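# Load six desk flasks into incubator, close both doors

## Task

Move every one of the six flasks on the desk onto incubator shelves. Each must rest flat and directly on a shelf (never on top of another flask), keep the face that was up on the desk facing up, and not stick out beyond the shelf's front edge. Once all are in, close the glass door completely, rotate its latch to horizontal, and close the outer door completely. Flasks that were already inside must also finish flat on shelves, unstacked and with their original side up. The task fails if any flask reaches the floor, if either door is banged open or closed, or if the robot tips over or finishes leaning.

## Robot and tools

Robot: a TidyBot++ mobile base (0.54 m long, 0.50 m wide, 0.38 m tall) on four driven casters, carrying a single seven-joint arm with a two-finger gripper. The shoulder sits 0.12 m ahead of the base centre at 0.68 m height. Two cameras: base_camera (fixed on the base, looking forward and down) and wrist_camera (on the hand, looking along the fingers). The arm begins folded, hand pointing down, sticking out up to 0.08 m past the base front.

Frames: the base frame has its origin on the floor below the base centre, x forward, y left, z up, in metres. hand_pose is reported in this frame as the point midway between the finger pads; the hand's own z axis runs out along the fingers, and the fingers close along its y axis. base_odometry uses the base frame as it stood at scene start; heading is in radians, left positive, -3.142 to 3.142. It counts wheel turns only, so slipping looks like travel and drift grows over many moves. base_tilt is in degrees, forward and right positive.

move: one action per call. Action keys: "base", "joints", "target", optionally "speeds"; also "cameras" (list of base_camera, wrist_camera or all; [] for none) and "blocking" (true by default; false returns in about 0.5 s while motion continues). A call with no action just reports state and images.
- base: an object of relative offsets from where the base is when the command starts, along its own axes: translate_m (metres, forward positive, -2 to 2), strafe_m (metres, left positive, -2 to 2), rotate_rad (radians, counter-clockwise positive, -6.3 to 6.3). These are displacements, not positions. A base move times out after 14 s.
- joints: an object of absolute joint angles in radians by name: joint_1_rad (any angle; positive turns the arm clockwise seen from above, opposite to heading), joint_2_rad (shoulder, -2.249 to 2.249, 0 = upper arm vertical, positive leans forward), joint_3_rad (any angle), joint_4_rad (elbow, -2.579 to 2.579, 0 = straight), joint_5_rad (any angle), joint_6_rad (wrist, -2.099 to 2.099), joint_7_rad (any angle; with hand down, positive is counter-clockwise from above, 1.57 puts finger opening left-right), and gripper_pos (0 fully open, about 85 mm gap, to 1 fully closed). Unbounded joints take the short way round, so send steps below half a turn to go farther.
- target: one list of seven numbers [x, y, z, qw, qx, qy, qz], an absolute hand pose in the base frame, metres and unit quaternion, same form as hand_pose. With target, joints may only carry gripper_pos. The controller chooses joint angles itself and the elbow may swing; the hand can curve and overshoot. Unreachable poses are not refused: the arm wanders up to 10 s and reports time_out.
- speeds: caps for this action only: translate_m and strafe_m 0.05 to 0.5 m/s (name only one when both are used), rotate_rad 0.1 to 1.57 rad/s. No action exceeds 15 s.
A new move replaces targets only for the parts it names.

wait: seconds from 0 to 10, optional cameras; returns state, ending early once running moves settle. stop: brakes all your running motions; braked parts report "stopped" and may keep pressing. zoom_image: camera plus region [x0, y0, x1, y1] in image pixels from the top-left, at most 504 by 504. read_manual: licence text only. finished_scene: scene = the current scene's number; ends the scene irreversibly, and the goal must hold without the robot.

Result lines: base_status, joint_status and hand_status give "done", "moving", "off_target" (rested short, may still push), "contact_stop", "time_out", "not_followed", "stopped", "torque_fault" or "limit_stop_at_motor_heat". "move" summarises the worst status. hand_target is where the hand would sit if all joints reached their targets; hand_pose is the measured hand. joint_positions, motor_effort (percent of max, bracket = peak of last action), Motor temperatures, on_its_own (uncommanded behaviour), "pictures" (order of images). "joint command not followed" / "pose unreachable" mean a self-collision check withheld the arm; "ARM HIT" means a hard hit on the base or itself. gripper_pos 1 reading "done" means the grip is empty; "off_target" means something is held. An unplanned stop, a refused call or a torque fault cancels the rest of the calls in that reply.

Correcting: after a target, add (wanted position minus hand_pose) to the last target. To hold still under load, resend hand_target, not hand_pose. Loads make the arm sag; never command a loaded joint to its current reading. Small steps may not move a joint due to friction; when a held object touches a surface, hand_pose stops falling while commands go lower.

Avoid: dropping flasks or releasing moving ones; swinging doors fast (slamming fails the task); pushing hard into furniture (the arm does not avoid obstacles and keeps pushing); driving or turning while the arm is caught above about 0.6 m, which can tip the robot; reaching far out from the folded pose or swinging sideways while stretched. Torque faults freeze the arm 10 s (limits 104.5 N m joints 1-4, 51.3 N m joints 5-7). Motors overheat from holding loads or stretching; at 75 °C the arm sinks for 30-60 s. Squeezing a resting object hard, or twisting or yanking with the gripper, is penalised. A downward hand reaches at most about 0.94 m height near the base, less farther out. Time spent thinking also advances the simulation.

Each tool is called in YAML: its name, and indented under it one key for each argument.

## Session

move:

Scene clock: 0.00 s.
Motor temperatures (°C): [31 30 25 28 40 41 39]
base_odometry: x=+0.000 y=+0.000 heading=+0.000
base_tilt: forward=+0.3 right=-0.1
base_status: not commanded
joint_positions: joint_1_rad=-0.044 joint_2_rad=-0.315 joint_3_rad=+3.180 joint_4_rad=-2.529 joint_5_rad=+0.047 joint_6_rad=-0.862 joint_7_rad=+1.584 gripper_pos=+0.000
joint_status: not commanded
motor_effort: joint_1_rad=+0 joint_2_rad=-1 joint_3_rad=+0 joint_4_rad=+15 joint_5_rad=+1 joint_6_rad=+1 joint_7_rad=+0
hand_pose: x=+0.2609 y=-0.0076 z=+0.5828 quat_wxyz=(+0.013, +0.999, +0.025, +0.032) (m; base frame)
hand_target: x=+0.2609 y=-0.0076 z=+0.5828 quat_wxyz=(+0.013, +0.999, +0.025, +0.032) (m; base frame)
hand_status: not commanded
pictures: base_camera, wrist_camera

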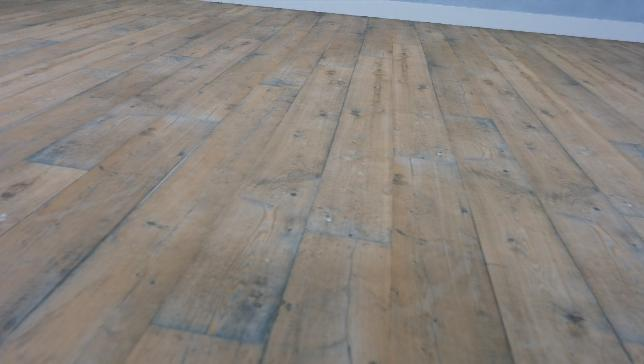

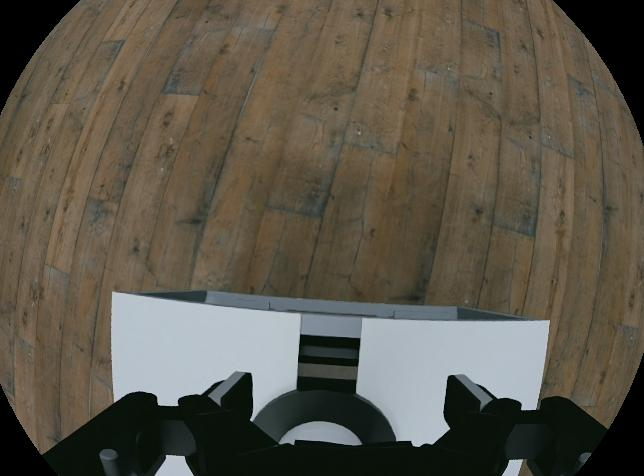

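move:
  joints: {"joint_6_rad": 0.5}

move:
  base: {"rotate_rad": 1.0}

move:
  base: {"rotate_rad": 1.0}

move:
  base: {"rotate_rad": 1.0}

move:
  base: {"rotate_rad": 1.0}

move:
  base: {"rotate_rad": 1.0}

Scene clock: 7.00 s.
Motor temperatures (°C): [31 30 25 28 40 41 39]
move: done
base_odometry: x=+0.000 y=+0.000 heading=+0.000
base_tilt: forward=+0.2 right=-0.1
base_status: not commanded
joint_positions: joint_1_rad=-0.044 joint_2_rad=-0.315 joint_3_rad=+3.180 joint_4_rad=-2.530 joint_5_rad=+0.047 joint_6_rad=+0.447 joint_7_rad=+1.584 gripper_pos=+0.000
joint_status: all done
motor_effort: joint_1_rad=+0(0) joint_2_rad=-6(7) joint_3_rad=+1(2) joint_4_rad=+19(20) joint_5_rad=+0(1) joint_6_rad=+8(8) joint_7_rad=+0(0)
hand_pose: x=+0.5455 y=+0.0090 z=+0.8319 quat_wxyz=(+0.003, +0.773, +0.027, +0.634) (m; base frame)
hand_target: x=+0.5486 y=+0.0096 z=+0.8486 quat_wxyz=(+0.002, +0.756, +0.027, +0.654) (m; base frame)
hand_status: not commanded
pictures: base_camera, wrist_camera
camera_calibration:
wrist_camera: T_world_to_cam=[[0.127148, -0.990602, 0.0504009, -0.0941525], [-0.141943, -0.0684623, -0.987504, 0.962436], [0.981675, 0.118405, -0.149314, -0.278238], [0, 0, 0, 1]] pos_world=[0.421722, 0.00556786, 0.913611]

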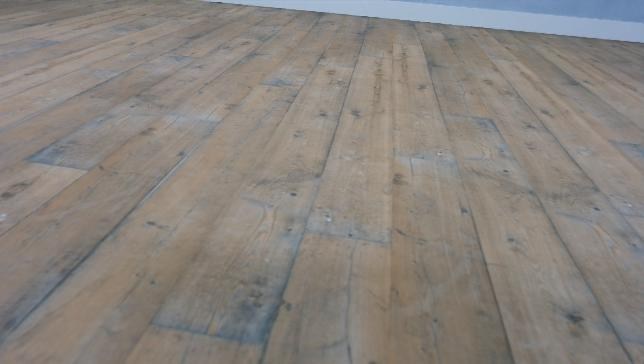

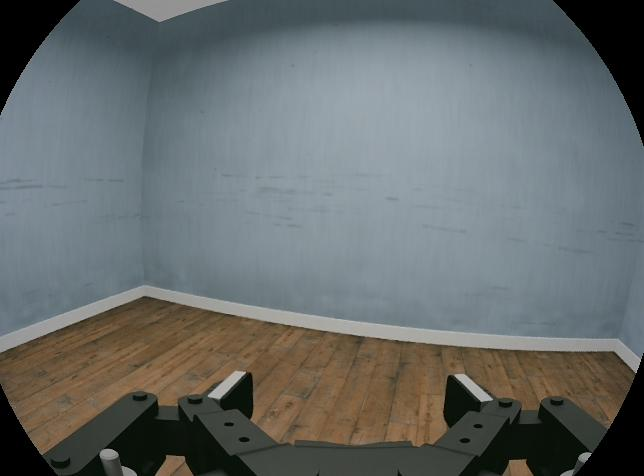

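Scene clock: 8.93 s.
Motor temperatures (°C): [31 30 25 28 40 41 39]
move: done
base_odometry: x=+0.000 y=+0.000 heading=+1.000
base_tilt: forward=+0.2 right=-0.1
base_status: done
joint_positions: joint_1_rad=-0.044 joint_2_rad=-0.315 joint_3_rad=+3.180 joint_4_rad=-2.530 joint_5_rad=+0.047 joint_6_rad=+0.448 joint_7_rad=+1.584 gripper_pos=+0.000
joint_status: not commanded
motor_effort: joint_1_rad=+0(1) joint_2_rad=-5(7) joint_3_rad=+0(2) joint_4_rad=+19(20) joint_5_rad=+0(1) joint_6_rad=+8(9) joint_7_rad=+0(1)
hand_pose: x=+0.5456 y=+0.0091 z=+0.8321 quat_wxyz=(+0.003, +0.773, +0.027, +0.634) (m; base frame)
hand_target: x=+0.5486 y=+0.0096 z=+0.8486 quat_wxyz=(+0.002, +0.756, +0.027, +0.654) (m; base frame)
hand_status: not commanded
pictures: base_camera, wrist_camera
camera_calibration:
wrist_camera: T_world_to_cam=[[0.127213, -0.990591, 0.0504633, -0.0942421], [-0.141332, -0.0684606, -0.987592, 0.962358], [0.981755, 0.118503, -0.148711, -0.278809], [0, 0, 0, 1]] pos_world=[0.421723, 0.00556791, 0.913711]

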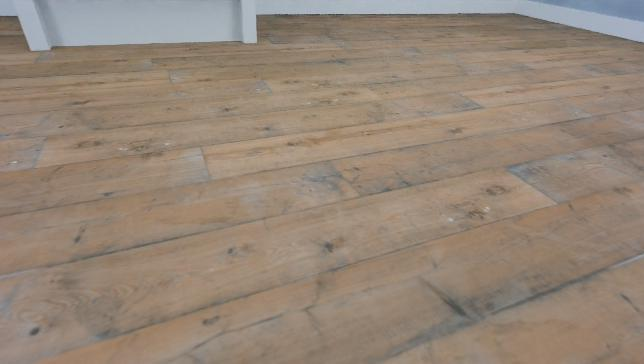

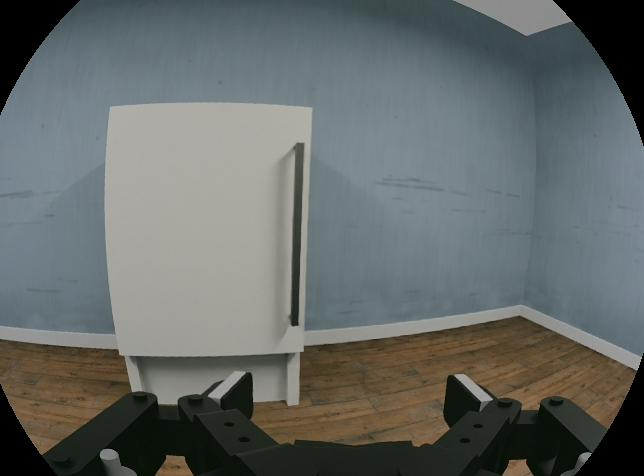

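Scene clock: 10.87 s.
Motor temperatures (°C): [31 30 25 28 40 41 39]
move: done
base_odometry: x=+0.000 y=+0.000 heading=+1.999
base_tilt: forward=+0.3 right=-0.1
base_status: done
joint_positions: joint_1_rad=-0.044 joint_2_rad=-0.315 joint_3_rad=+3.180 joint_4_rad=-2.530 joint_5_rad=+0.047 joint_6_rad=+0.448 joint_7_rad=+1.584 gripper_pos=+0.000
joint_status: not commanded
motor_effort: joint_1_rad=+0(1) joint_2_rad=-6(7) joint_3_rad=+0(2) joint_4_rad=+20(20) joint_5_rad=+0(1) joint_6_rad=+8(8) joint_7_rad=+0(0)
hand_pose: x=+0.5456 y=+0.0091 z=+0.8321 quat_wxyz=(+0.003, +0.773, +0.027, +0.634) (m; base frame)
hand_target: x=+0.5486 y=+0.0096 z=+0.8486 quat_wxyz=(+0.002, +0.756, +0.027, +0.654) (m; base frame)
hand_status: not commanded
pictures: base_camera, wrist_camera
camera_calibration:
wrist_camera: T_world_to_cam=[[0.127208, -0.990591, 0.0504645, -0.0942411], [-0.141235, -0.0684494, -0.987607, 0.96233], [0.981769, 0.118504, -0.148614, -0.278905], [0, 0, 0, 1]] pos_world=[0.421723, 0.00556791, 0.913711]

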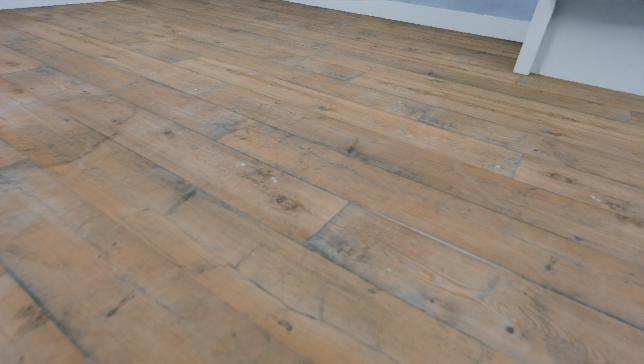

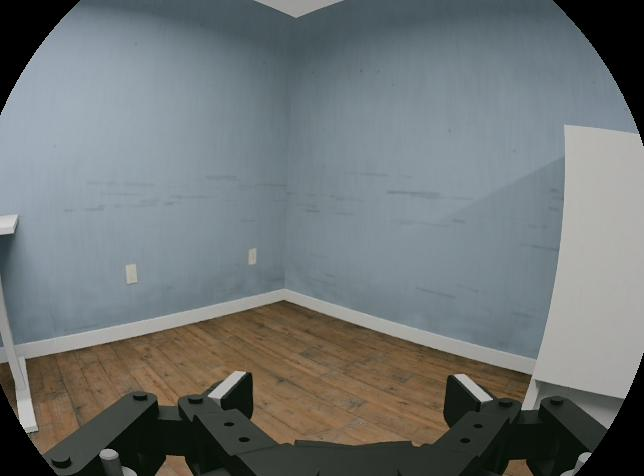

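Scene clock: 12.80 s.
Motor temperatures (°C): [31 30 25 28 40 41 39]
move: done
base_odometry: x=+0.000 y=+0.000 heading=+2.998
base_tilt: forward=+0.2 right=-0.2
base_status: done
joint_positions: joint_1_rad=-0.044 joint_2_rad=-0.315 joint_3_rad=+3.180 joint_4_rad=-2.530 joint_5_rad=+0.047 joint_6_rad=+0.448 joint_7_rad=+1.584 gripper_pos=+0.000
joint_status: not commanded
motor_effort: joint_1_rad=+0(2) joint_2_rad=-6(7) joint_3_rad=+0(2) joint_4_rad=+19(20) joint_5_rad=+0(1) joint_6_rad=+8(8) joint_7_rad=+0(1)
hand_pose: x=+0.5456 y=+0.0091 z=+0.8321 quat_wxyz=(+0.003, +0.773, +0.027, +0.634) (m; base frame)
hand_target: x=+0.5486 y=+0.0096 z=+0.8486 quat_wxyz=(+0.002, +0.756, +0.027, +0.654) (m; base frame)
hand_status: not commanded
pictures: base_camera, wrist_camera
camera_calibration:
wrist_camera: T_world_to_cam=[[0.12721, -0.990591, 0.0504765, -0.0942527], [-0.141234, -0.0684614, -0.987606, 0.962329], [0.981769, 0.118504, -0.148614, -0.278905], [0, 0, 0, 1]] pos_world=[0.421723, 0.00556791, 0.913711]

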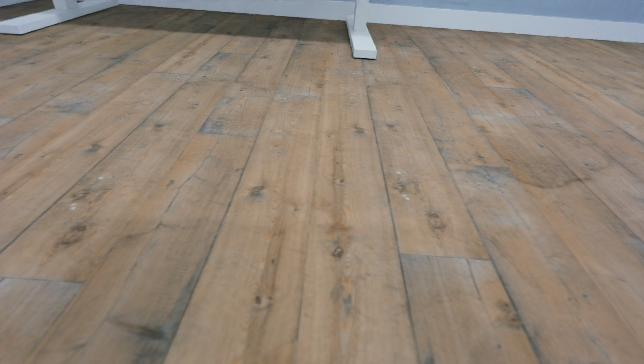

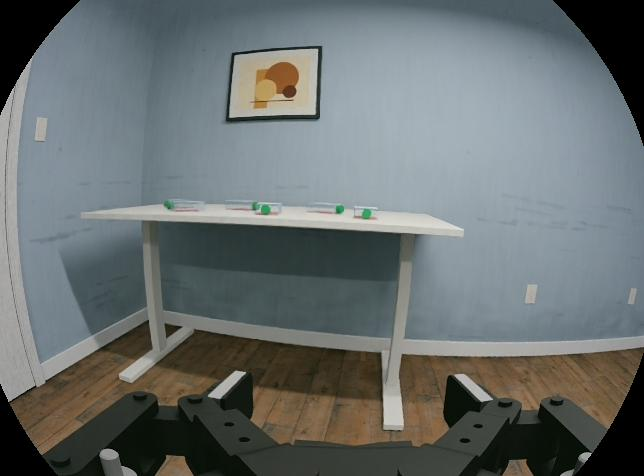

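Scene clock: 14.73 s.
Motor temperatures (°C): [31 30 25 28 40 41 39]
move: done
base_odometry: x=+0.000 y=+0.000 heading=-2.285
base_tilt: forward=+0.2 right=-0.2
base_status: done
joint_positions: joint_1_rad=-0.044 joint_2_rad=-0.315 joint_3_rad=+3.180 joint_4_rad=-2.530 joint_5_rad=+0.047 joint_6_rad=+0.448 joint_7_rad=+1.584 gripper_pos=+0.000
joint_status: not commanded
motor_effort: joint_1_rad=+0(1) joint_2_rad=-6(7) joint_3_rad=+0(2) joint_4_rad=+20(20) joint_5_rad=+0(1) joint_6_rad=+8(9) joint_7_rad=+0(1)
hand_pose: x=+0.5456 y=+0.0091 z=+0.8321 quat_wxyz=(+0.003, +0.773, +0.027, +0.634) (m; base frame)
hand_target: x=+0.5486 y=+0.0096 z=+0.8486 quat_wxyz=(+0.002, +0.756, +0.027, +0.654) (m; base frame)
hand_status: not commanded
pictures: base_camera, wrist_camera
camera_calibration:
wrist_camera: T_world_to_cam=[[0.12721, -0.990591, 0.0504765, -0.0942527], [-0.141234, -0.0684614, -0.987606, 0.962329], [0.981769, 0.118504, -0.148614, -0.278905], [0, 0, 0, 1]] pos_world=[0.421723, 0.00556791, 0.913711]

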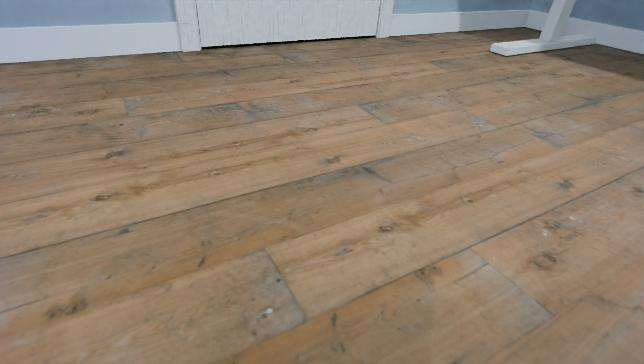

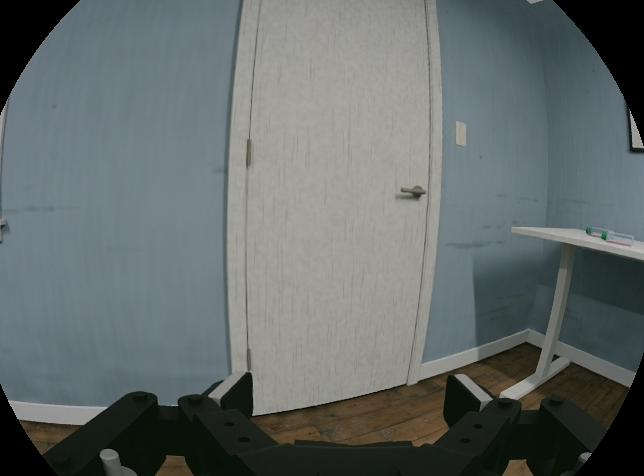

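Scene clock: 16.67 s.
Motor temperatures (°C): [31 30 25 28 40 41 39]
move: done
base_odometry: x=+0.000 y=+0.000 heading=-1.286
base_tilt: forward=+0.2 right=-0.1
base_status: done
joint_positions: joint_1_rad=-0.044 joint_2_rad=-0.315 joint_3_rad=+3.180 joint_4_rad=-2.530 joint_5_rad=+0.047 joint_6_rad=+0.448 joint_7_rad=+1.584 gripper_pos=+0.000
joint_status: not commanded
motor_effort: joint_1_rad=+0(1) joint_2_rad=-6(7) joint_3_rad=-1(2) joint_4_rad=+19(19) joint_5_rad=+1(1) joint_6_rad=+8(9) joint_7_rad=+0(1)
hand_pose: x=+0.5456 y=+0.0091 z=+0.8321 quat_wxyz=(+0.003, +0.773, +0.027, +0.634) (m; base frame)
hand_target: x=+0.5486 y=+0.0096 z=+0.8486 quat_wxyz=(+0.002, +0.756, +0.027, +0.654) (m; base frame)
hand_status: not commanded
pictures: base_camera, wrist_camera
camera_calibration:
wrist_camera: T_world_to_cam=[[0.127304, -0.990579, 0.0504752, -0.0942964], [-0.141128, -0.0684616, -0.987621, 0.962397], [0.981772, 0.118605, -0.148514, -0.278983], [0, 0, 0, 1]] pos_world=[0.421724, 0.00556795, 0.913811]

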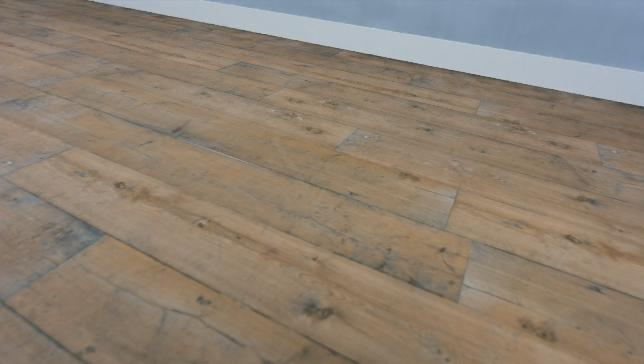

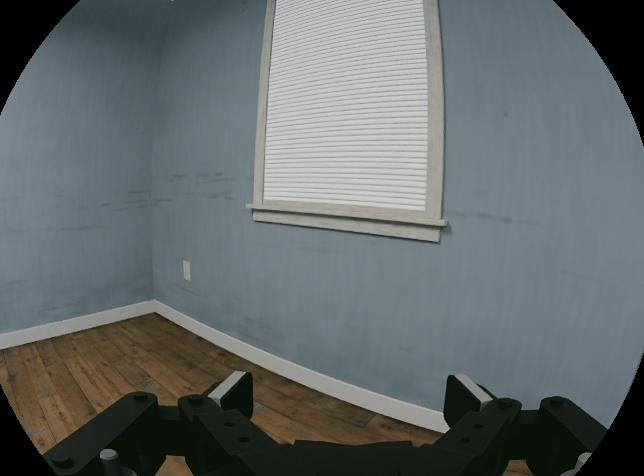

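move:
  base: {"rotate_rad": -2.0}
  joints: {"joint_1_rad": 0.0, "joint_2_rad": -0.3, "joint_3_rad": 3.14159, "joint_4_rad": -2.2, "joint_5_rad": 0.0, "joint_6_rad": -0.2, "joint_7_rad": 1.5708}

move:
  base: {"translate_m": 0.75, "strafe_m": 0.35}

Scene clock: 38.60 s.
Motor temperatures (°C): [31 30 25 28 40 41 39]
move: done
base_odometry: x=+0.000 y=+0.000 heading=+2.998
base_tilt: forward=+0.3 right=-0.1
base_status: done
joint_positions: joint_1_rad=-0.010 joint_2_rad=-0.314 joint_3_rad=+3.156 joint_4_rad=-2.218 joint_5_rad=+0.047 joint_6_rad=-0.143 joint_7_rad=+1.584 gripper_pos=+0.000
joint_status: all done
motor_effort: joint_1_rad=+0(2) joint_2_rad=-8(10) joint_3_rad=+1(3) joint_4_rad=+20(22) joint_5_rad=+0(1) joint_6_rad=+8(9) joint_7_rad=+0(1)
hand_pose: x=+0.5630 y=-0.0029 z=+0.8364 quat_wxyz=(+0.018, +0.854, +0.021, +0.520) (m; base frame)
hand_target: x=+0.5608 y=+0.0014 z=+0.8250 quat_wxyz=(+0.000, +0.867, +0.000, +0.498) (m; base frame)
hand_status: not commanded
pictures: base_camera, wrist_camera
camera_calibration:
wrist_camera: T_world_to_cam=[[0.107062, -0.993498, 0.0387201, -0.0873194], [-0.410121, -0.0796049, -0.908551, 1.05347], [0.905726, 0.081391, -0.415977, -0.027553], [0, 0, 0, 1]] pos_world=[0.466356, -0.000647331, 0.949054]

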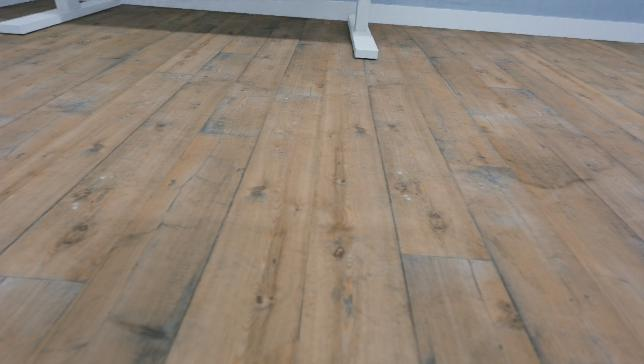

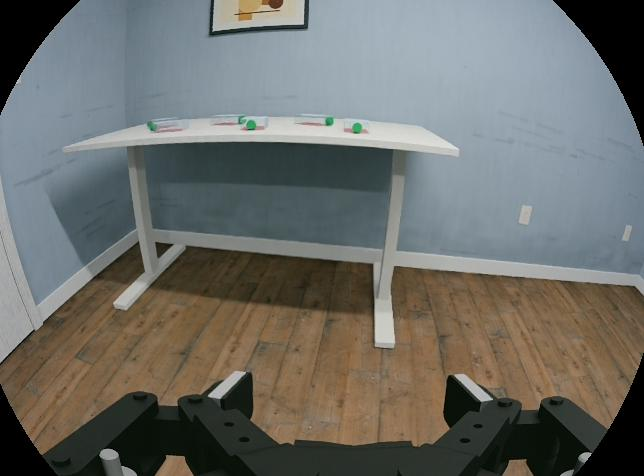

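Scene clock: 41.57 s.
Motor temperatures (°C): [31 30 25 28 40 41 39]
move: done
base_odometry: x=-0.792 y=-0.239 heading=+2.997
base_tilt: forward=+0.2 right=-0.2
base_status: done
joint_positions: joint_1_rad=-0.010 joint_2_rad=-0.309 joint_3_rad=+3.156 joint_4_rad=-2.218 joint_5_rad=+0.047 joint_6_rad=-0.146 joint_7_rad=+1.584 gripper_pos=+0.000
joint_status: not commanded
motor_effort: joint_1_rad=+0(1) joint_2_rad=-8(10) joint_3_rad=+1(2) joint_4_rad=+21(22) joint_5_rad=+0(1) joint_6_rad=+7(8) joint_7_rad=+0(1)
hand_pose: x=+0.5633 y=-0.0029 z=+0.8339 quat_wxyz=(+0.018, +0.855, +0.021, +0.517) (m; base frame)
hand_target: x=+0.5608 y=+0.0014 z=+0.8250 quat_wxyz=(+0.000, +0.867, +0.000, +0.498) (m; base frame)
hand_status: not commanded
pictures: base_camera, wrist_camera
camera_calibration:
wrist_camera: T_world_to_cam=[[0.107128, -0.993515, 0.0380908, -0.0869015], [-0.416122, -0.0795979, -0.905818, 1.0525], [0.902976, 0.0811882, -0.421951, -0.0223432], [0, 0, 0, 1]] pos_world=[0.467453, -0.000747379, 0.947254]

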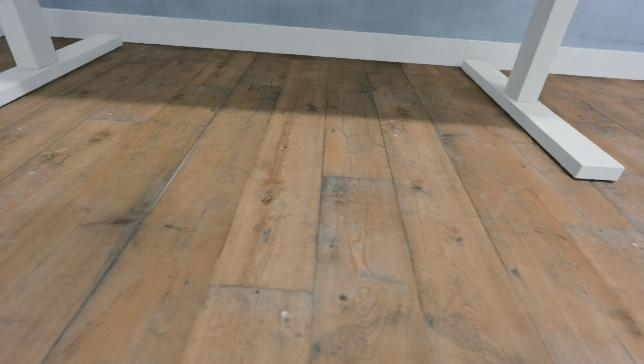

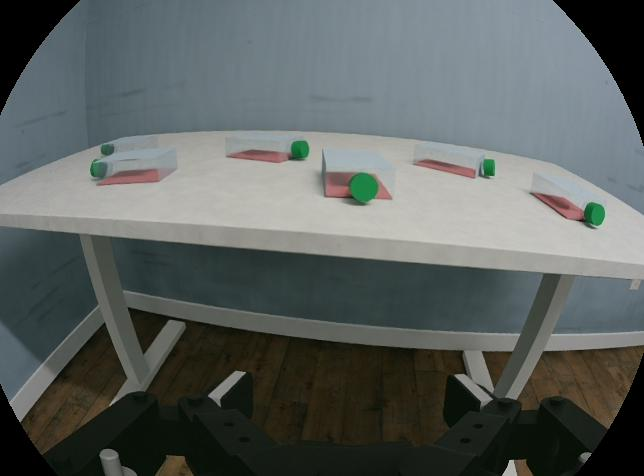

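move:
  joints: {"joint_2_rad": 0.1, "joint_4_rad": -2.0, "joint_6_rad": -0.5}

Scene clock: 44.60 s.
Motor temperatures (°C): [31 30 25 28 40 41 39]
move: done
base_odometry: x=-0.792 y=-0.239 heading=+2.997
base_tilt: forward=+0.3 right=-0.1
base_status: not commanded
joint_positions: joint_1_rad=-0.010 joint_2_rad=+0.090 joint_3_rad=+3.156 joint_4_rad=-2.022 joint_5_rad=+0.047 joint_6_rad=-0.442 joint_7_rad=+1.584 gripper_pos=+0.000
joint_status: all done
motor_effort: joint_1_rad=+0(0) joint_2_rad=-19(22) joint_3_rad=+0(1) joint_4_rad=+18(22) joint_5_rad=+1(1) joint_6_rad=+5(8) joint_7_rad=+0(0)
hand_pose: x=+0.5989 y=-0.0069 z=+0.6796 quat_wxyz=(+0.019, +0.957, +0.022, +0.289) (m; base frame)
hand_target: x=+0.5928 y=+0.0014 z=+0.6750 quat_wxyz=(+0.000, +0.964, +0.000, +0.267) (m; base frame)
hand_status: not commanded
pictures: base_camera, wrist_camera
camera_calibration:
wrist_camera: T_world_to_cam=[[0.10258, -0.994708, -0.00581457, -0.056124], [-0.800474, -0.0790761, -0.594129, 0.94554], [0.590525, 0.0655999, -0.804349, 0.327638], [0, 0, 0, 1]] pos_world=[0.569159, -0.00255036, 0.824982]

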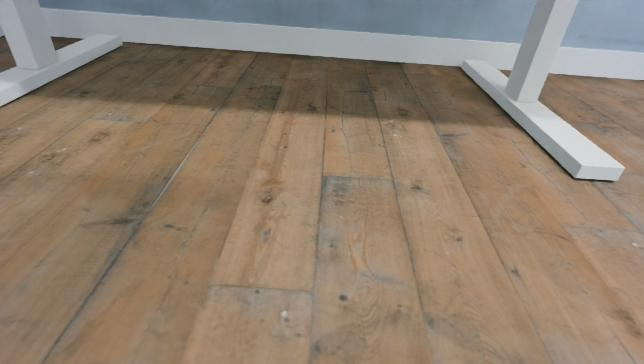

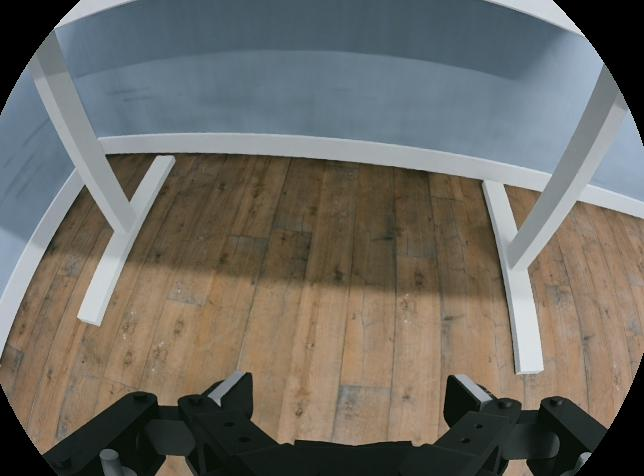

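move:
  joints: {"joint_2_rad": 0.0, "joint_4_rad": -1.3, "joint_6_rad": -0.9}

Scene clock: 48.73 s.
Motor temperatures (°C): [31 30 25 28 40 41 39]
move: done
base_odometry: x=-0.792 y=-0.239 heading=+2.997
base_tilt: forward=+0.2 right=-0.1
base_status: not commanded
joint_positions: joint_1_rad=-0.010 joint_2_rad=+0.024 joint_3_rad=+3.156 joint_4_rad=-1.320 joint_5_rad=+0.047 joint_6_rad=-0.841 joint_7_rad=+1.584 gripper_pos=+0.000
joint_status: all done
motor_effort: joint_1_rad=+0(0) joint_2_rad=-20(24) joint_3_rad=+0(1) joint_4_rad=+22(22) joint_5_rad=+1(1) joint_6_rad=+7(7) joint_7_rad=+0(0)
hand_pose: x=+0.6898 y=-0.0118 z=+0.9938 quat_wxyz=(+0.027, +0.888, +0.010, +0.460) (m; base frame)
hand_target: x=+0.6736 y=+0.0014 z=+1.0035 quat_wxyz=(+0.000, +0.891, +0.000, +0.454) (m; base frame)
hand_status: not commanded
pictures: base_camera, wrist_camera
camera_calibration:
wrist_camera: T_world_to_cam=[[0.0792696, -0.996349, 0.0317061, -0.0898271], [-0.533235, -0.0692545, -0.843128, 1.26782], [0.842245, 0.0499276, -0.536777, 0.087188], [0, 0, 0, 1]] pos_world=[0.609732, -0.00605012, 1.11858]

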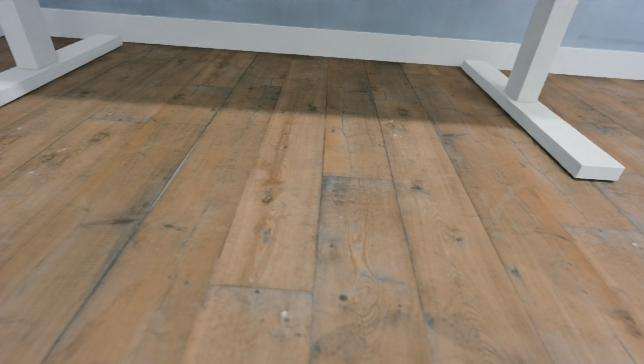

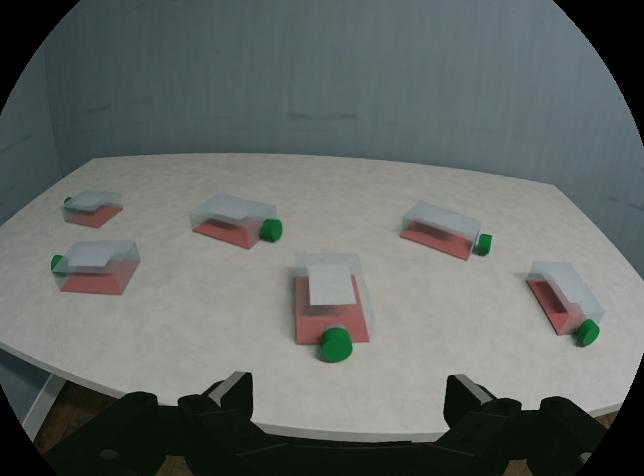

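zoom_image:
  camera: "wrist_camera"
  region: [260, 230, 420, 380]

zoom_image:
  camera: "wrist_camera"
  region: [380, 180, 620, 360]

Scaled by 3.150.

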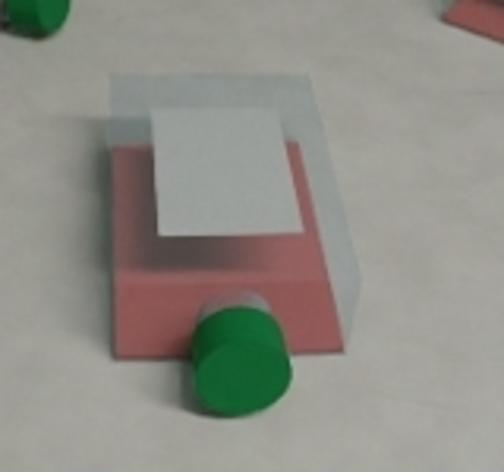

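Scaled by 2.100.

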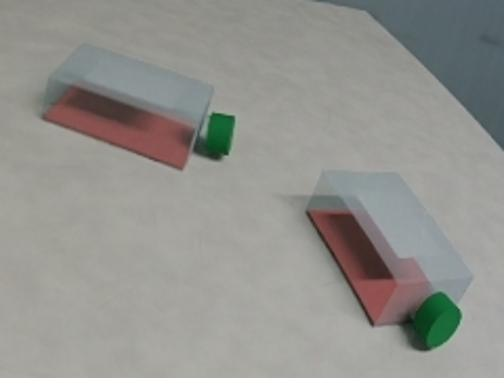

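move:
  base: {"rotate_rad": -1.561}
  joints: {"joint_2_rad": -0.3, "joint_4_rad": -2.2, "joint_6_rad": 0.5}

move:
  base: {"translate_m": 0.874, "strafe_m": -0.94}

Scene clock: 64.30 s.
Motor temperatures (°C): [31 30 25 28 40 41 39]
move: done
base_odometry: x=-0.792 y=-0.239 heading=+1.437
base_tilt: forward=+0.3 right=-0.2
base_status: done
joint_positions: joint_1_rad=+0.002 joint_2_rad=-0.275 joint_3_rad=+3.152 joint_4_rad=-2.188 joint_5_rad=+0.047 joint_6_rad=+0.444 joint_7_rad=+1.584 gripper_pos=+0.000
joint_status: all done
motor_effort: joint_1_rad=+0(3) joint_2_rad=-10(22) joint_3_rad=+0(4) joint_4_rad=+21(23) joint_5_rad=+0(2) joint_6_rad=+9(10) joint_7_rad=+0(0)
hand_pose: x=+0.6106 y=+0.0009 z=+1.0128 quat_wxyz=(+0.018, +0.670, +0.021, +0.742) (m; base frame)
hand_target: x=+0.5989 y=+0.0014 z=+1.0351 quat_wxyz=(+0.000, +0.644, +0.000, +0.765) (m; base frame)
hand_status: not commanded
pictures: base_camera, wrist_camera
camera_calibration:
wrist_camera: T_world_to_cam=[[0.0842479, -0.992172, 0.0921823, -0.135786], [0.154106, -0.0784245, -0.984937, 0.966425], [0.984456, 0.0971848, 0.146293, -0.615213], [0, 0, 0, 1]] pos_world=[0.468157, 0.000857446, 1.05439]

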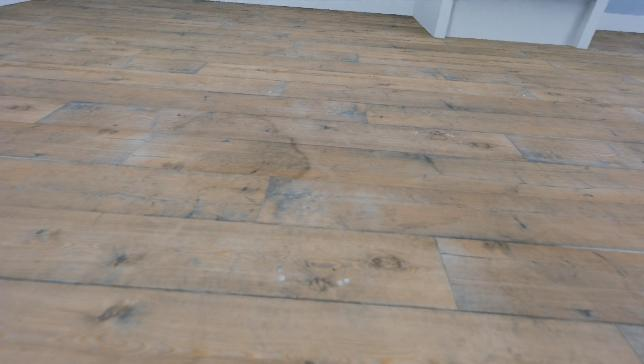

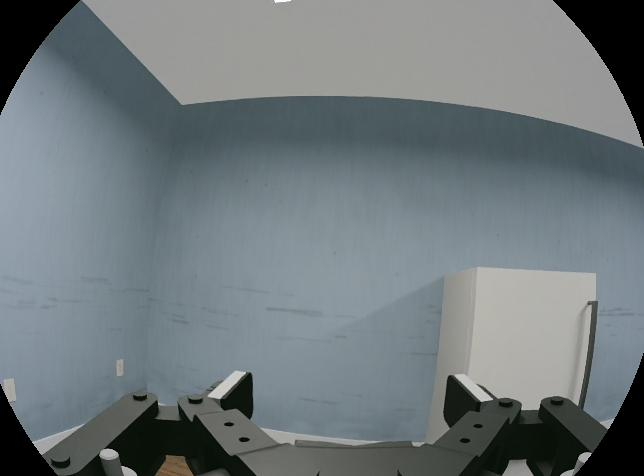

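Scene clock: 67.90 s.
Motor temperatures (°C): [31 30 25 28 40 41 39]
move: done
base_odometry: x=+0.256 y=+0.502 heading=+1.436
base_tilt: forward=+0.3 right=-0.2
base_status: done
joint_positions: joint_1_rad=+0.002 joint_2_rad=-0.287 joint_3_rad=+3.150 joint_4_rad=-2.190 joint_5_rad=+0.047 joint_6_rad=+0.449 joint_7_rad=+1.584 gripper_pos=+0.000
joint_status: not commanded
motor_effort: joint_1_rad=+0(2) joint_2_rad=-10(14) joint_3_rad=+0(3) joint_4_rad=+22(22) joint_5_rad=+0(1) joint_6_rad=+8(9) joint_7_rad=+0(1)
hand_pose: x=+0.6063 y=+0.0019 z=+1.0187 quat_wxyz=(+0.017, +0.665, +0.022, +0.747) (m; base frame)
hand_target: x=+0.5989 y=+0.0014 z=+1.0351 quat_wxyz=(+0.000, +0.644, +0.000, +0.765) (m; base frame)
hand_status: not commanded
pictures: base_camera, wrist_camera
camera_calibration:
wrist_camera: T_world_to_cam=[[0.0846662, -0.991987, 0.0937762, -0.136821], [0.168386, -0.078516, -0.982589, 0.96199], [0.982078, 0.0989827, 0.160389, -0.624869], [0, 0, 0, 1]] pos_world=[0.463269, 0.00165805, 1.05829]

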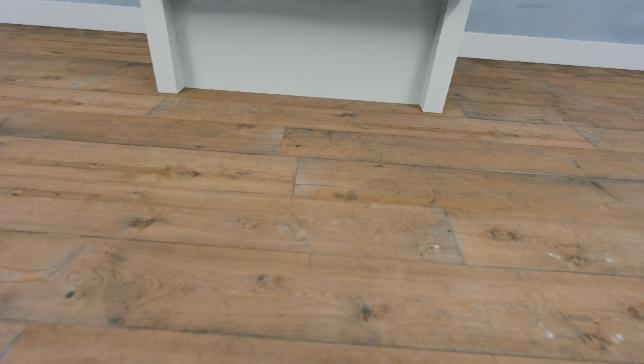

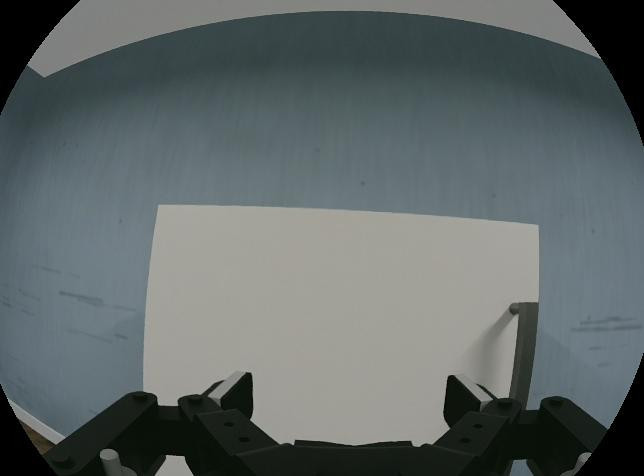

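move:
  base: {"strafe_m": -0.35}
  joints: {"joint_1_rad": 0.0, "joint_2_rad": 0.178, "joint_3_rad": 3.1416, "joint_4_rad": -2.293, "joint_5_rad": -0.03, "joint_6_rad": 0.92, "joint_7_rad": 1.5708}

Scene clock: 96.73 s.
Motor temperatures (°C): [31 30 25 28 40 41 39]
move: done
base_odometry: x=+0.603 y=+0.455 heading=+1.437
base_tilt: forward=+0.2 right=-0.3
base_status: done
joint_positions: joint_1_rad=+0.003 joint_2_rad=+0.168 joint_3_rad=+3.150 joint_4_rad=-2.280 joint_5_rad=+0.040 joint_6_rad=+0.865 joint_7_rad=+1.584 gripper_pos=+0.000
joint_status: all done
motor_effort: joint_1_rad=+0(2) joint_2_rad=-21(23) joint_3_rad=-1(3) joint_4_rad=+17(22) joint_5_rad=+0(1) joint_6_rad=+8(10) joint_7_rad=+0(1)
hand_pose: x=+0.7015 y=+0.0046 z=+0.8508 quat_wxyz=(+0.007, +0.711, +0.021, +0.703) (m; base frame)
hand_target: x=+0.7000 y=-0.0061 z=+0.8557 quat_wxyz=(+0.002, +0.700, -0.015, +0.714) (m; base frame)
hand_status: not commanded
pictures: base_camera, wrist_camera
camera_calibration:
wrist_camera: T_world_to_cam=[[0.105202, -0.992103, 0.0682899, -0.119204], [0.0413666, -0.0642457, -0.997076, 0.882492], [0.99359, 0.107719, 0.0342812, -0.59257], [0, 0, 0, 1]] pos_world=[0.564806, 0.00226425, 0.908366]

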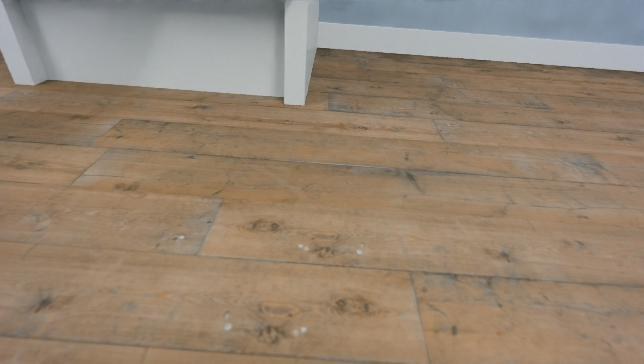

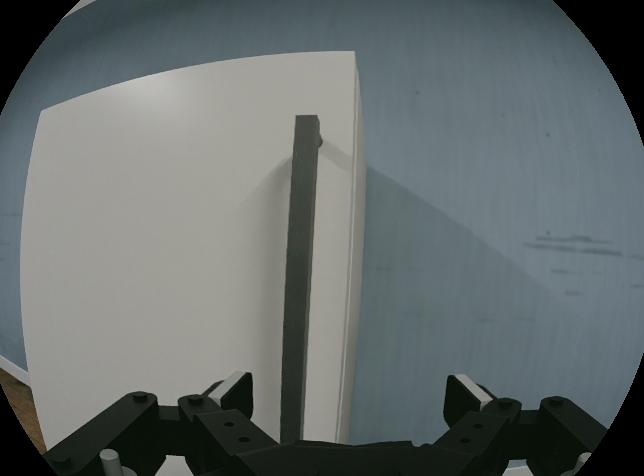

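move:
  base: {"strafe_m": 0.057, "translate_m": 0.15}
  speeds: {"translate_m": 0.2}

Scene clock: 106.63 s.
Motor temperatures (°C): [31 30 25 28 40 41 39]
move: done
base_odometry: x=+0.567 y=+0.611 heading=+1.437
base_tilt: forward=+0.2 right=-0.2
base_status: done
joint_positions: joint_1_rad=+0.003 joint_2_rad=+0.172 joint_3_rad=+3.150 joint_4_rad=-2.284 joint_5_rad=+0.040 joint_6_rad=+0.869 joint_7_rad=+1.584 gripper_pos=+0.000
joint_status: not commanded
motor_effort: joint_1_rad=+0(1) joint_2_rad=-21(23) joint_3_rad=-1(2) joint_4_rad=+17(18) joint_5_rad=+0(1) joint_6_rad=+8(9) joint_7_rad=+0(0)
hand_pose: x=+0.7014 y=+0.0046 z=+0.8478 quat_wxyz=(+0.007, +0.713, +0.021, +0.701) (m; base frame)
hand_target: x=+0.7000 y=-0.0061 z=+0.8557 quat_wxyz=(+0.002, +0.700, -0.015, +0.714) (m; base frame)
hand_status: not commanded
pictures: base_camera, wrist_camera
camera_calibration:
wrist_camera: T_world_to_cam=[[0.105473, -0.992116, 0.0676882, -0.118659], [0.0375361, -0.0640473, -0.997241, 0.882404], [0.993713, 0.107723, 0.0304849, -0.589216], [0, 0, 0, 1]] pos_world=[0.564906, 0.00226431, 0.905963]

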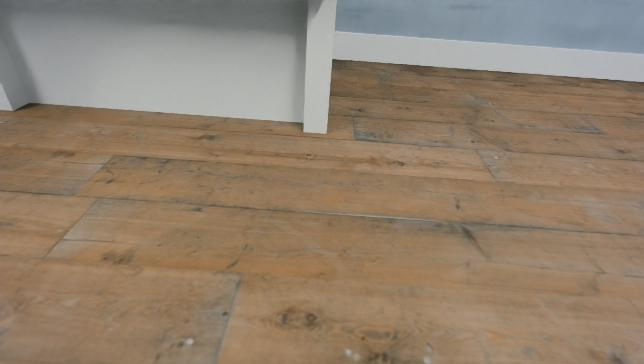

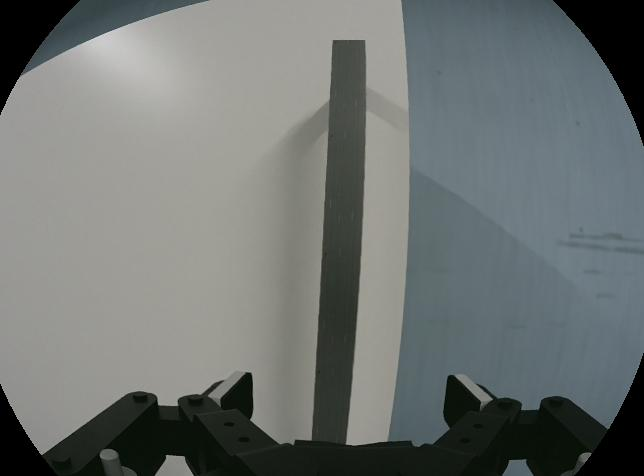

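move:
  base: {"translate_m": 0.10}
  speeds: {"translate_m": 0.1}

Scene clock: 109.93 s.
Motor temperatures (°C): [31 30 25 28 40 41 39]
move: done
base_odometry: x=+0.580 y=+0.710 heading=+1.437
base_tilt: forward=+0.3 right=-0.2
base_status: done
joint_positions: joint_1_rad=+0.003 joint_2_rad=+0.174 joint_3_rad=+3.150 joint_4_rad=-2.285 joint_5_rad=+0.040 joint_6_rad=+0.869 joint_7_rad=+1.584 gripper_pos=+0.000
joint_status: not commanded
motor_effort: joint_1_rad=+0(2) joint_2_rad=-21(24) joint_3_rad=+0(2) joint_4_rad=+17(18) joint_5_rad=+0(1) joint_6_rad=+8(9) joint_7_rad=+0(1)
hand_pose: x=+0.7013 y=+0.0045 z=+0.8459 quat_wxyz=(+0.007, +0.714, +0.021, +0.700) (m; base frame)
hand_target: x=+0.7000 y=-0.0061 z=+0.8557 quat_wxyz=(+0.002, +0.700, -0.015, +0.714) (m; base frame)
hand_status: not commanded
pictures: base_camera, wrist_camera
camera_calibration:
wrist_camera: T_world_to_cam=[[0.105501, -0.99215, 0.0671365, -0.118084], [0.0342925, -0.0638432, -0.997371, 0.882852], [0.993828, 0.107526, 0.0272878, -0.586441], [0, 0, 0, 1]] pos_world=[0.565004, 0.00226428, 0.904461]

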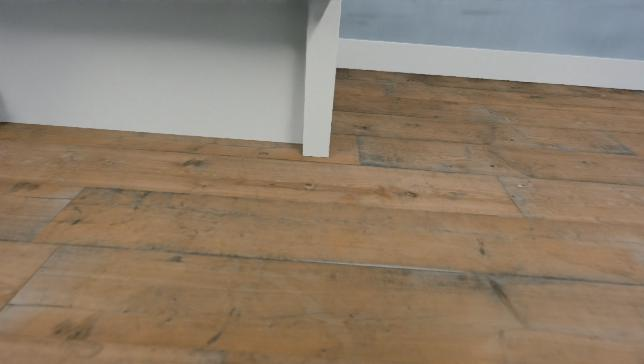

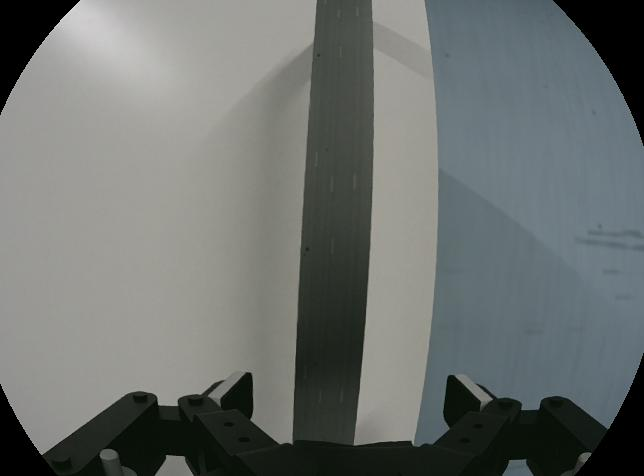

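move:
  base: {"translate_m": 0.01, "strafe_m": 0.008}
  speeds: {"translate_m": 0.1}

move:
  joints: {"gripper_pos": 0.85}

Scene clock: 113.90 s.
Motor temperatures (°C): [31 30 25 28 40 41 39]
move: done
base_odometry: x=+0.573 y=+0.722 heading=+1.437
base_tilt: forward=+0.3 right=-0.2
base_status: done
joint_positions: joint_1_rad=+0.002 joint_2_rad=+0.177 joint_3_rad=+3.150 joint_4_rad=-2.286 joint_5_rad=+0.039 joint_6_rad=+0.870 joint_7_rad=+1.584 gripper_pos=+0.000
joint_status: not commanded
motor_effort: joint_1_rad=+0(2) joint_2_rad=-21(24) joint_3_rad=-1(2) joint_4_rad=+17(17) joint_5_rad=+0(1) joint_6_rad=+8(9) joint_7_rad=+0(0)
hand_pose: x=+0.7017 y=+0.0048 z=+0.8440 quat_wxyz=(+0.007, +0.715, +0.021, +0.699) (m; base frame)
hand_target: x=+0.7000 y=-0.0061 z=+0.8557 quat_wxyz=(+0.002, +0.700, -0.015, +0.714) (m; base frame)
hand_status: not commanded
pictures: base_camera, wrist_camera
camera_calibration:
wrist_camera: T_world_to_cam=[[0.105828, -0.992178, 0.0662114, -0.117193], [0.031128, -0.0632473, -0.997512, 0.883362], [0.993897, 0.107625, 0.0241912, -0.584164], [0, 0, 0, 1]] pos_world=[0.565504, 0.00246447, 0.903056]

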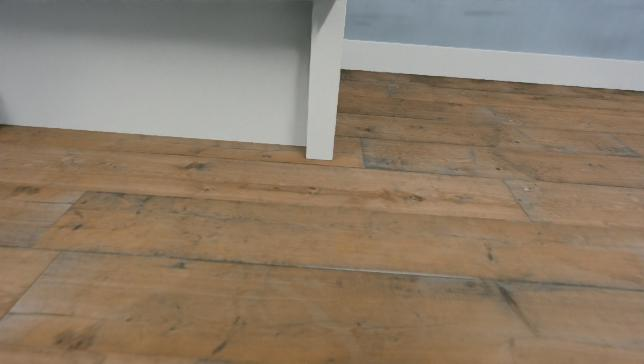

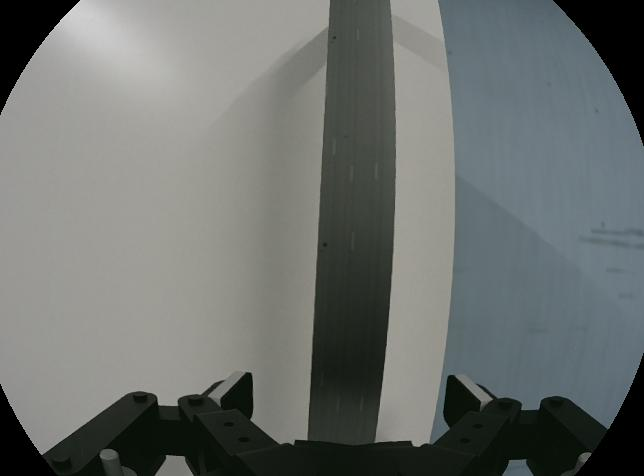

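Scene clock: 114.93 s.
Motor temperatures (°C): [31 30 25 28 40 41 39]
move: off_target
base_odometry: x=+0.573 y=+0.722 heading=+1.437
base_tilt: forward=+0.3 right=-0.2
base_status: not commanded
joint_positions: joint_1_rad=-0.002 joint_2_rad=+0.177 joint_3_rad=+3.146 joint_4_rad=-2.288 joint_5_rad=+0.027 joint_6_rad=+0.872 joint_7_rad=+1.584 gripper_pos=+0.733
joint_status: gripper_pos off_target (ended at +0.733, target +0.850)
motor_effort: joint_1_rad=+3(6) joint_2_rad=-21(22) joint_3_rad=+2(6) joint_4_rad=+17(18) joint_5_rad=+1(3) joint_6_rad=+8(9) joint_7_rad=+1(2)
hand_pose: x=+0.7012 y=+0.0066 z=+0.8440 quat_wxyz=(+0.004, +0.715, +0.018, +0.699) (m; base frame)
hand_target: x=+0.7000 y=-0.0061 z=+0.8557 quat_wxyz=(+0.002, +0.700, -0.015, +0.714) (m; base frame)
hand_status: not commanded
pictures: base_camera, wrist_camera
camera_calibration:
wrist_camera: T_world_to_cam=[[0.104602, -0.99282, 0.0580254, -0.107647], [0.0320084, -0.0549544, -0.997976, 0.883108], [0.993999, 0.106248, 0.0260302, -0.585518], [0, 0, 0, 1]] pos_world=[0.564997, 0.00386624, 0.902808]

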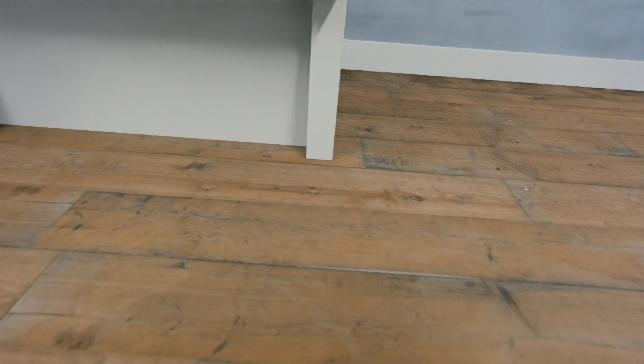

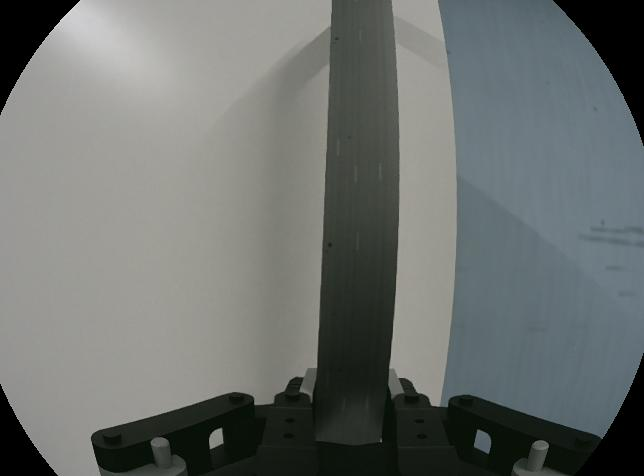

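move:
  base: {"translate_m": -0.04}
  speeds: {"translate_m": 0.05}

Scene clock: 120.13 s.
Motor temperatures (°C): [31 30 25 28 40 41 39]
move: done
base_odometry: x=+0.568 y=+0.682 heading=+1.437
base_tilt: forward=+0.3 right=-0.2
base_status: done
joint_positions: joint_1_rad=-0.010 joint_2_rad=+0.197 joint_3_rad=+3.141 joint_4_rad=-2.270 joint_5_rad=+0.020 joint_6_rad=+0.881 joint_7_rad=+1.584 gripper_pos=+0.733
joint_status: not commanded
motor_effort: joint_1_rad=+5(6) joint_2_rad=-24(33) joint_3_rad=+3(5) joint_4_rad=+13(17) joint_5_rad=+3(3) joint_6_rad=+8(10) joint_7_rad=+2(3)
hand_pose: x=+0.7087 y=+0.0127 z=+0.8439 quat_wxyz=(+0.000, +0.712, +0.019, +0.701) (m; base frame)
hand_target: x=+0.7000 y=-0.0061 z=+0.8557 quat_wxyz=(+0.002, +0.700, -0.015, +0.714) (m; base frame)
hand_status: not commanded
pictures: base_camera, wrist_camera
camera_calibration:
wrist_camera: T_world_to_cam=[[0.112235, -0.992267, 0.0530013, -0.10351], [0.0384461, -0.0489621, -0.99806, 0.87855], [0.992938, 0.114055, 0.0326535, -0.598532], [0, 0, 0, 1]] pos_world=[0.572146, 0.00857138, 0.901877]

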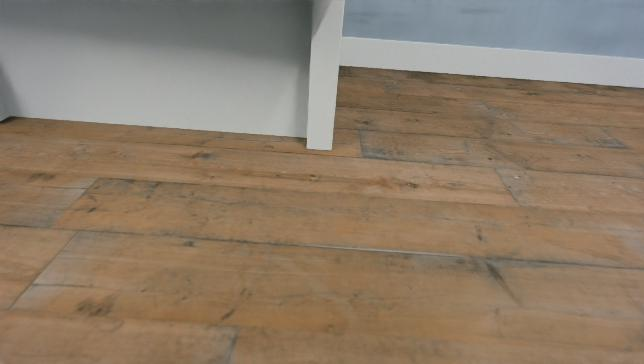

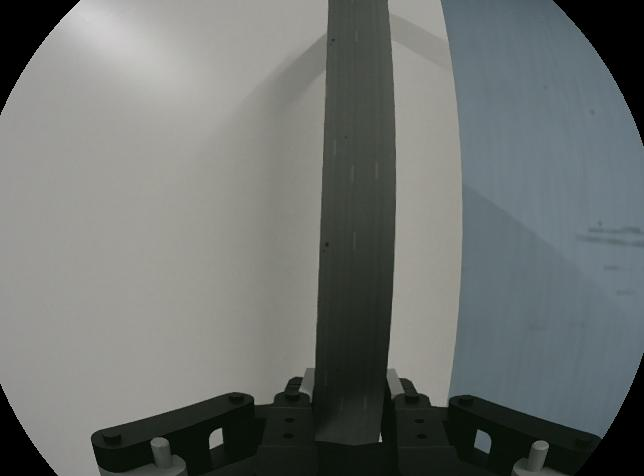

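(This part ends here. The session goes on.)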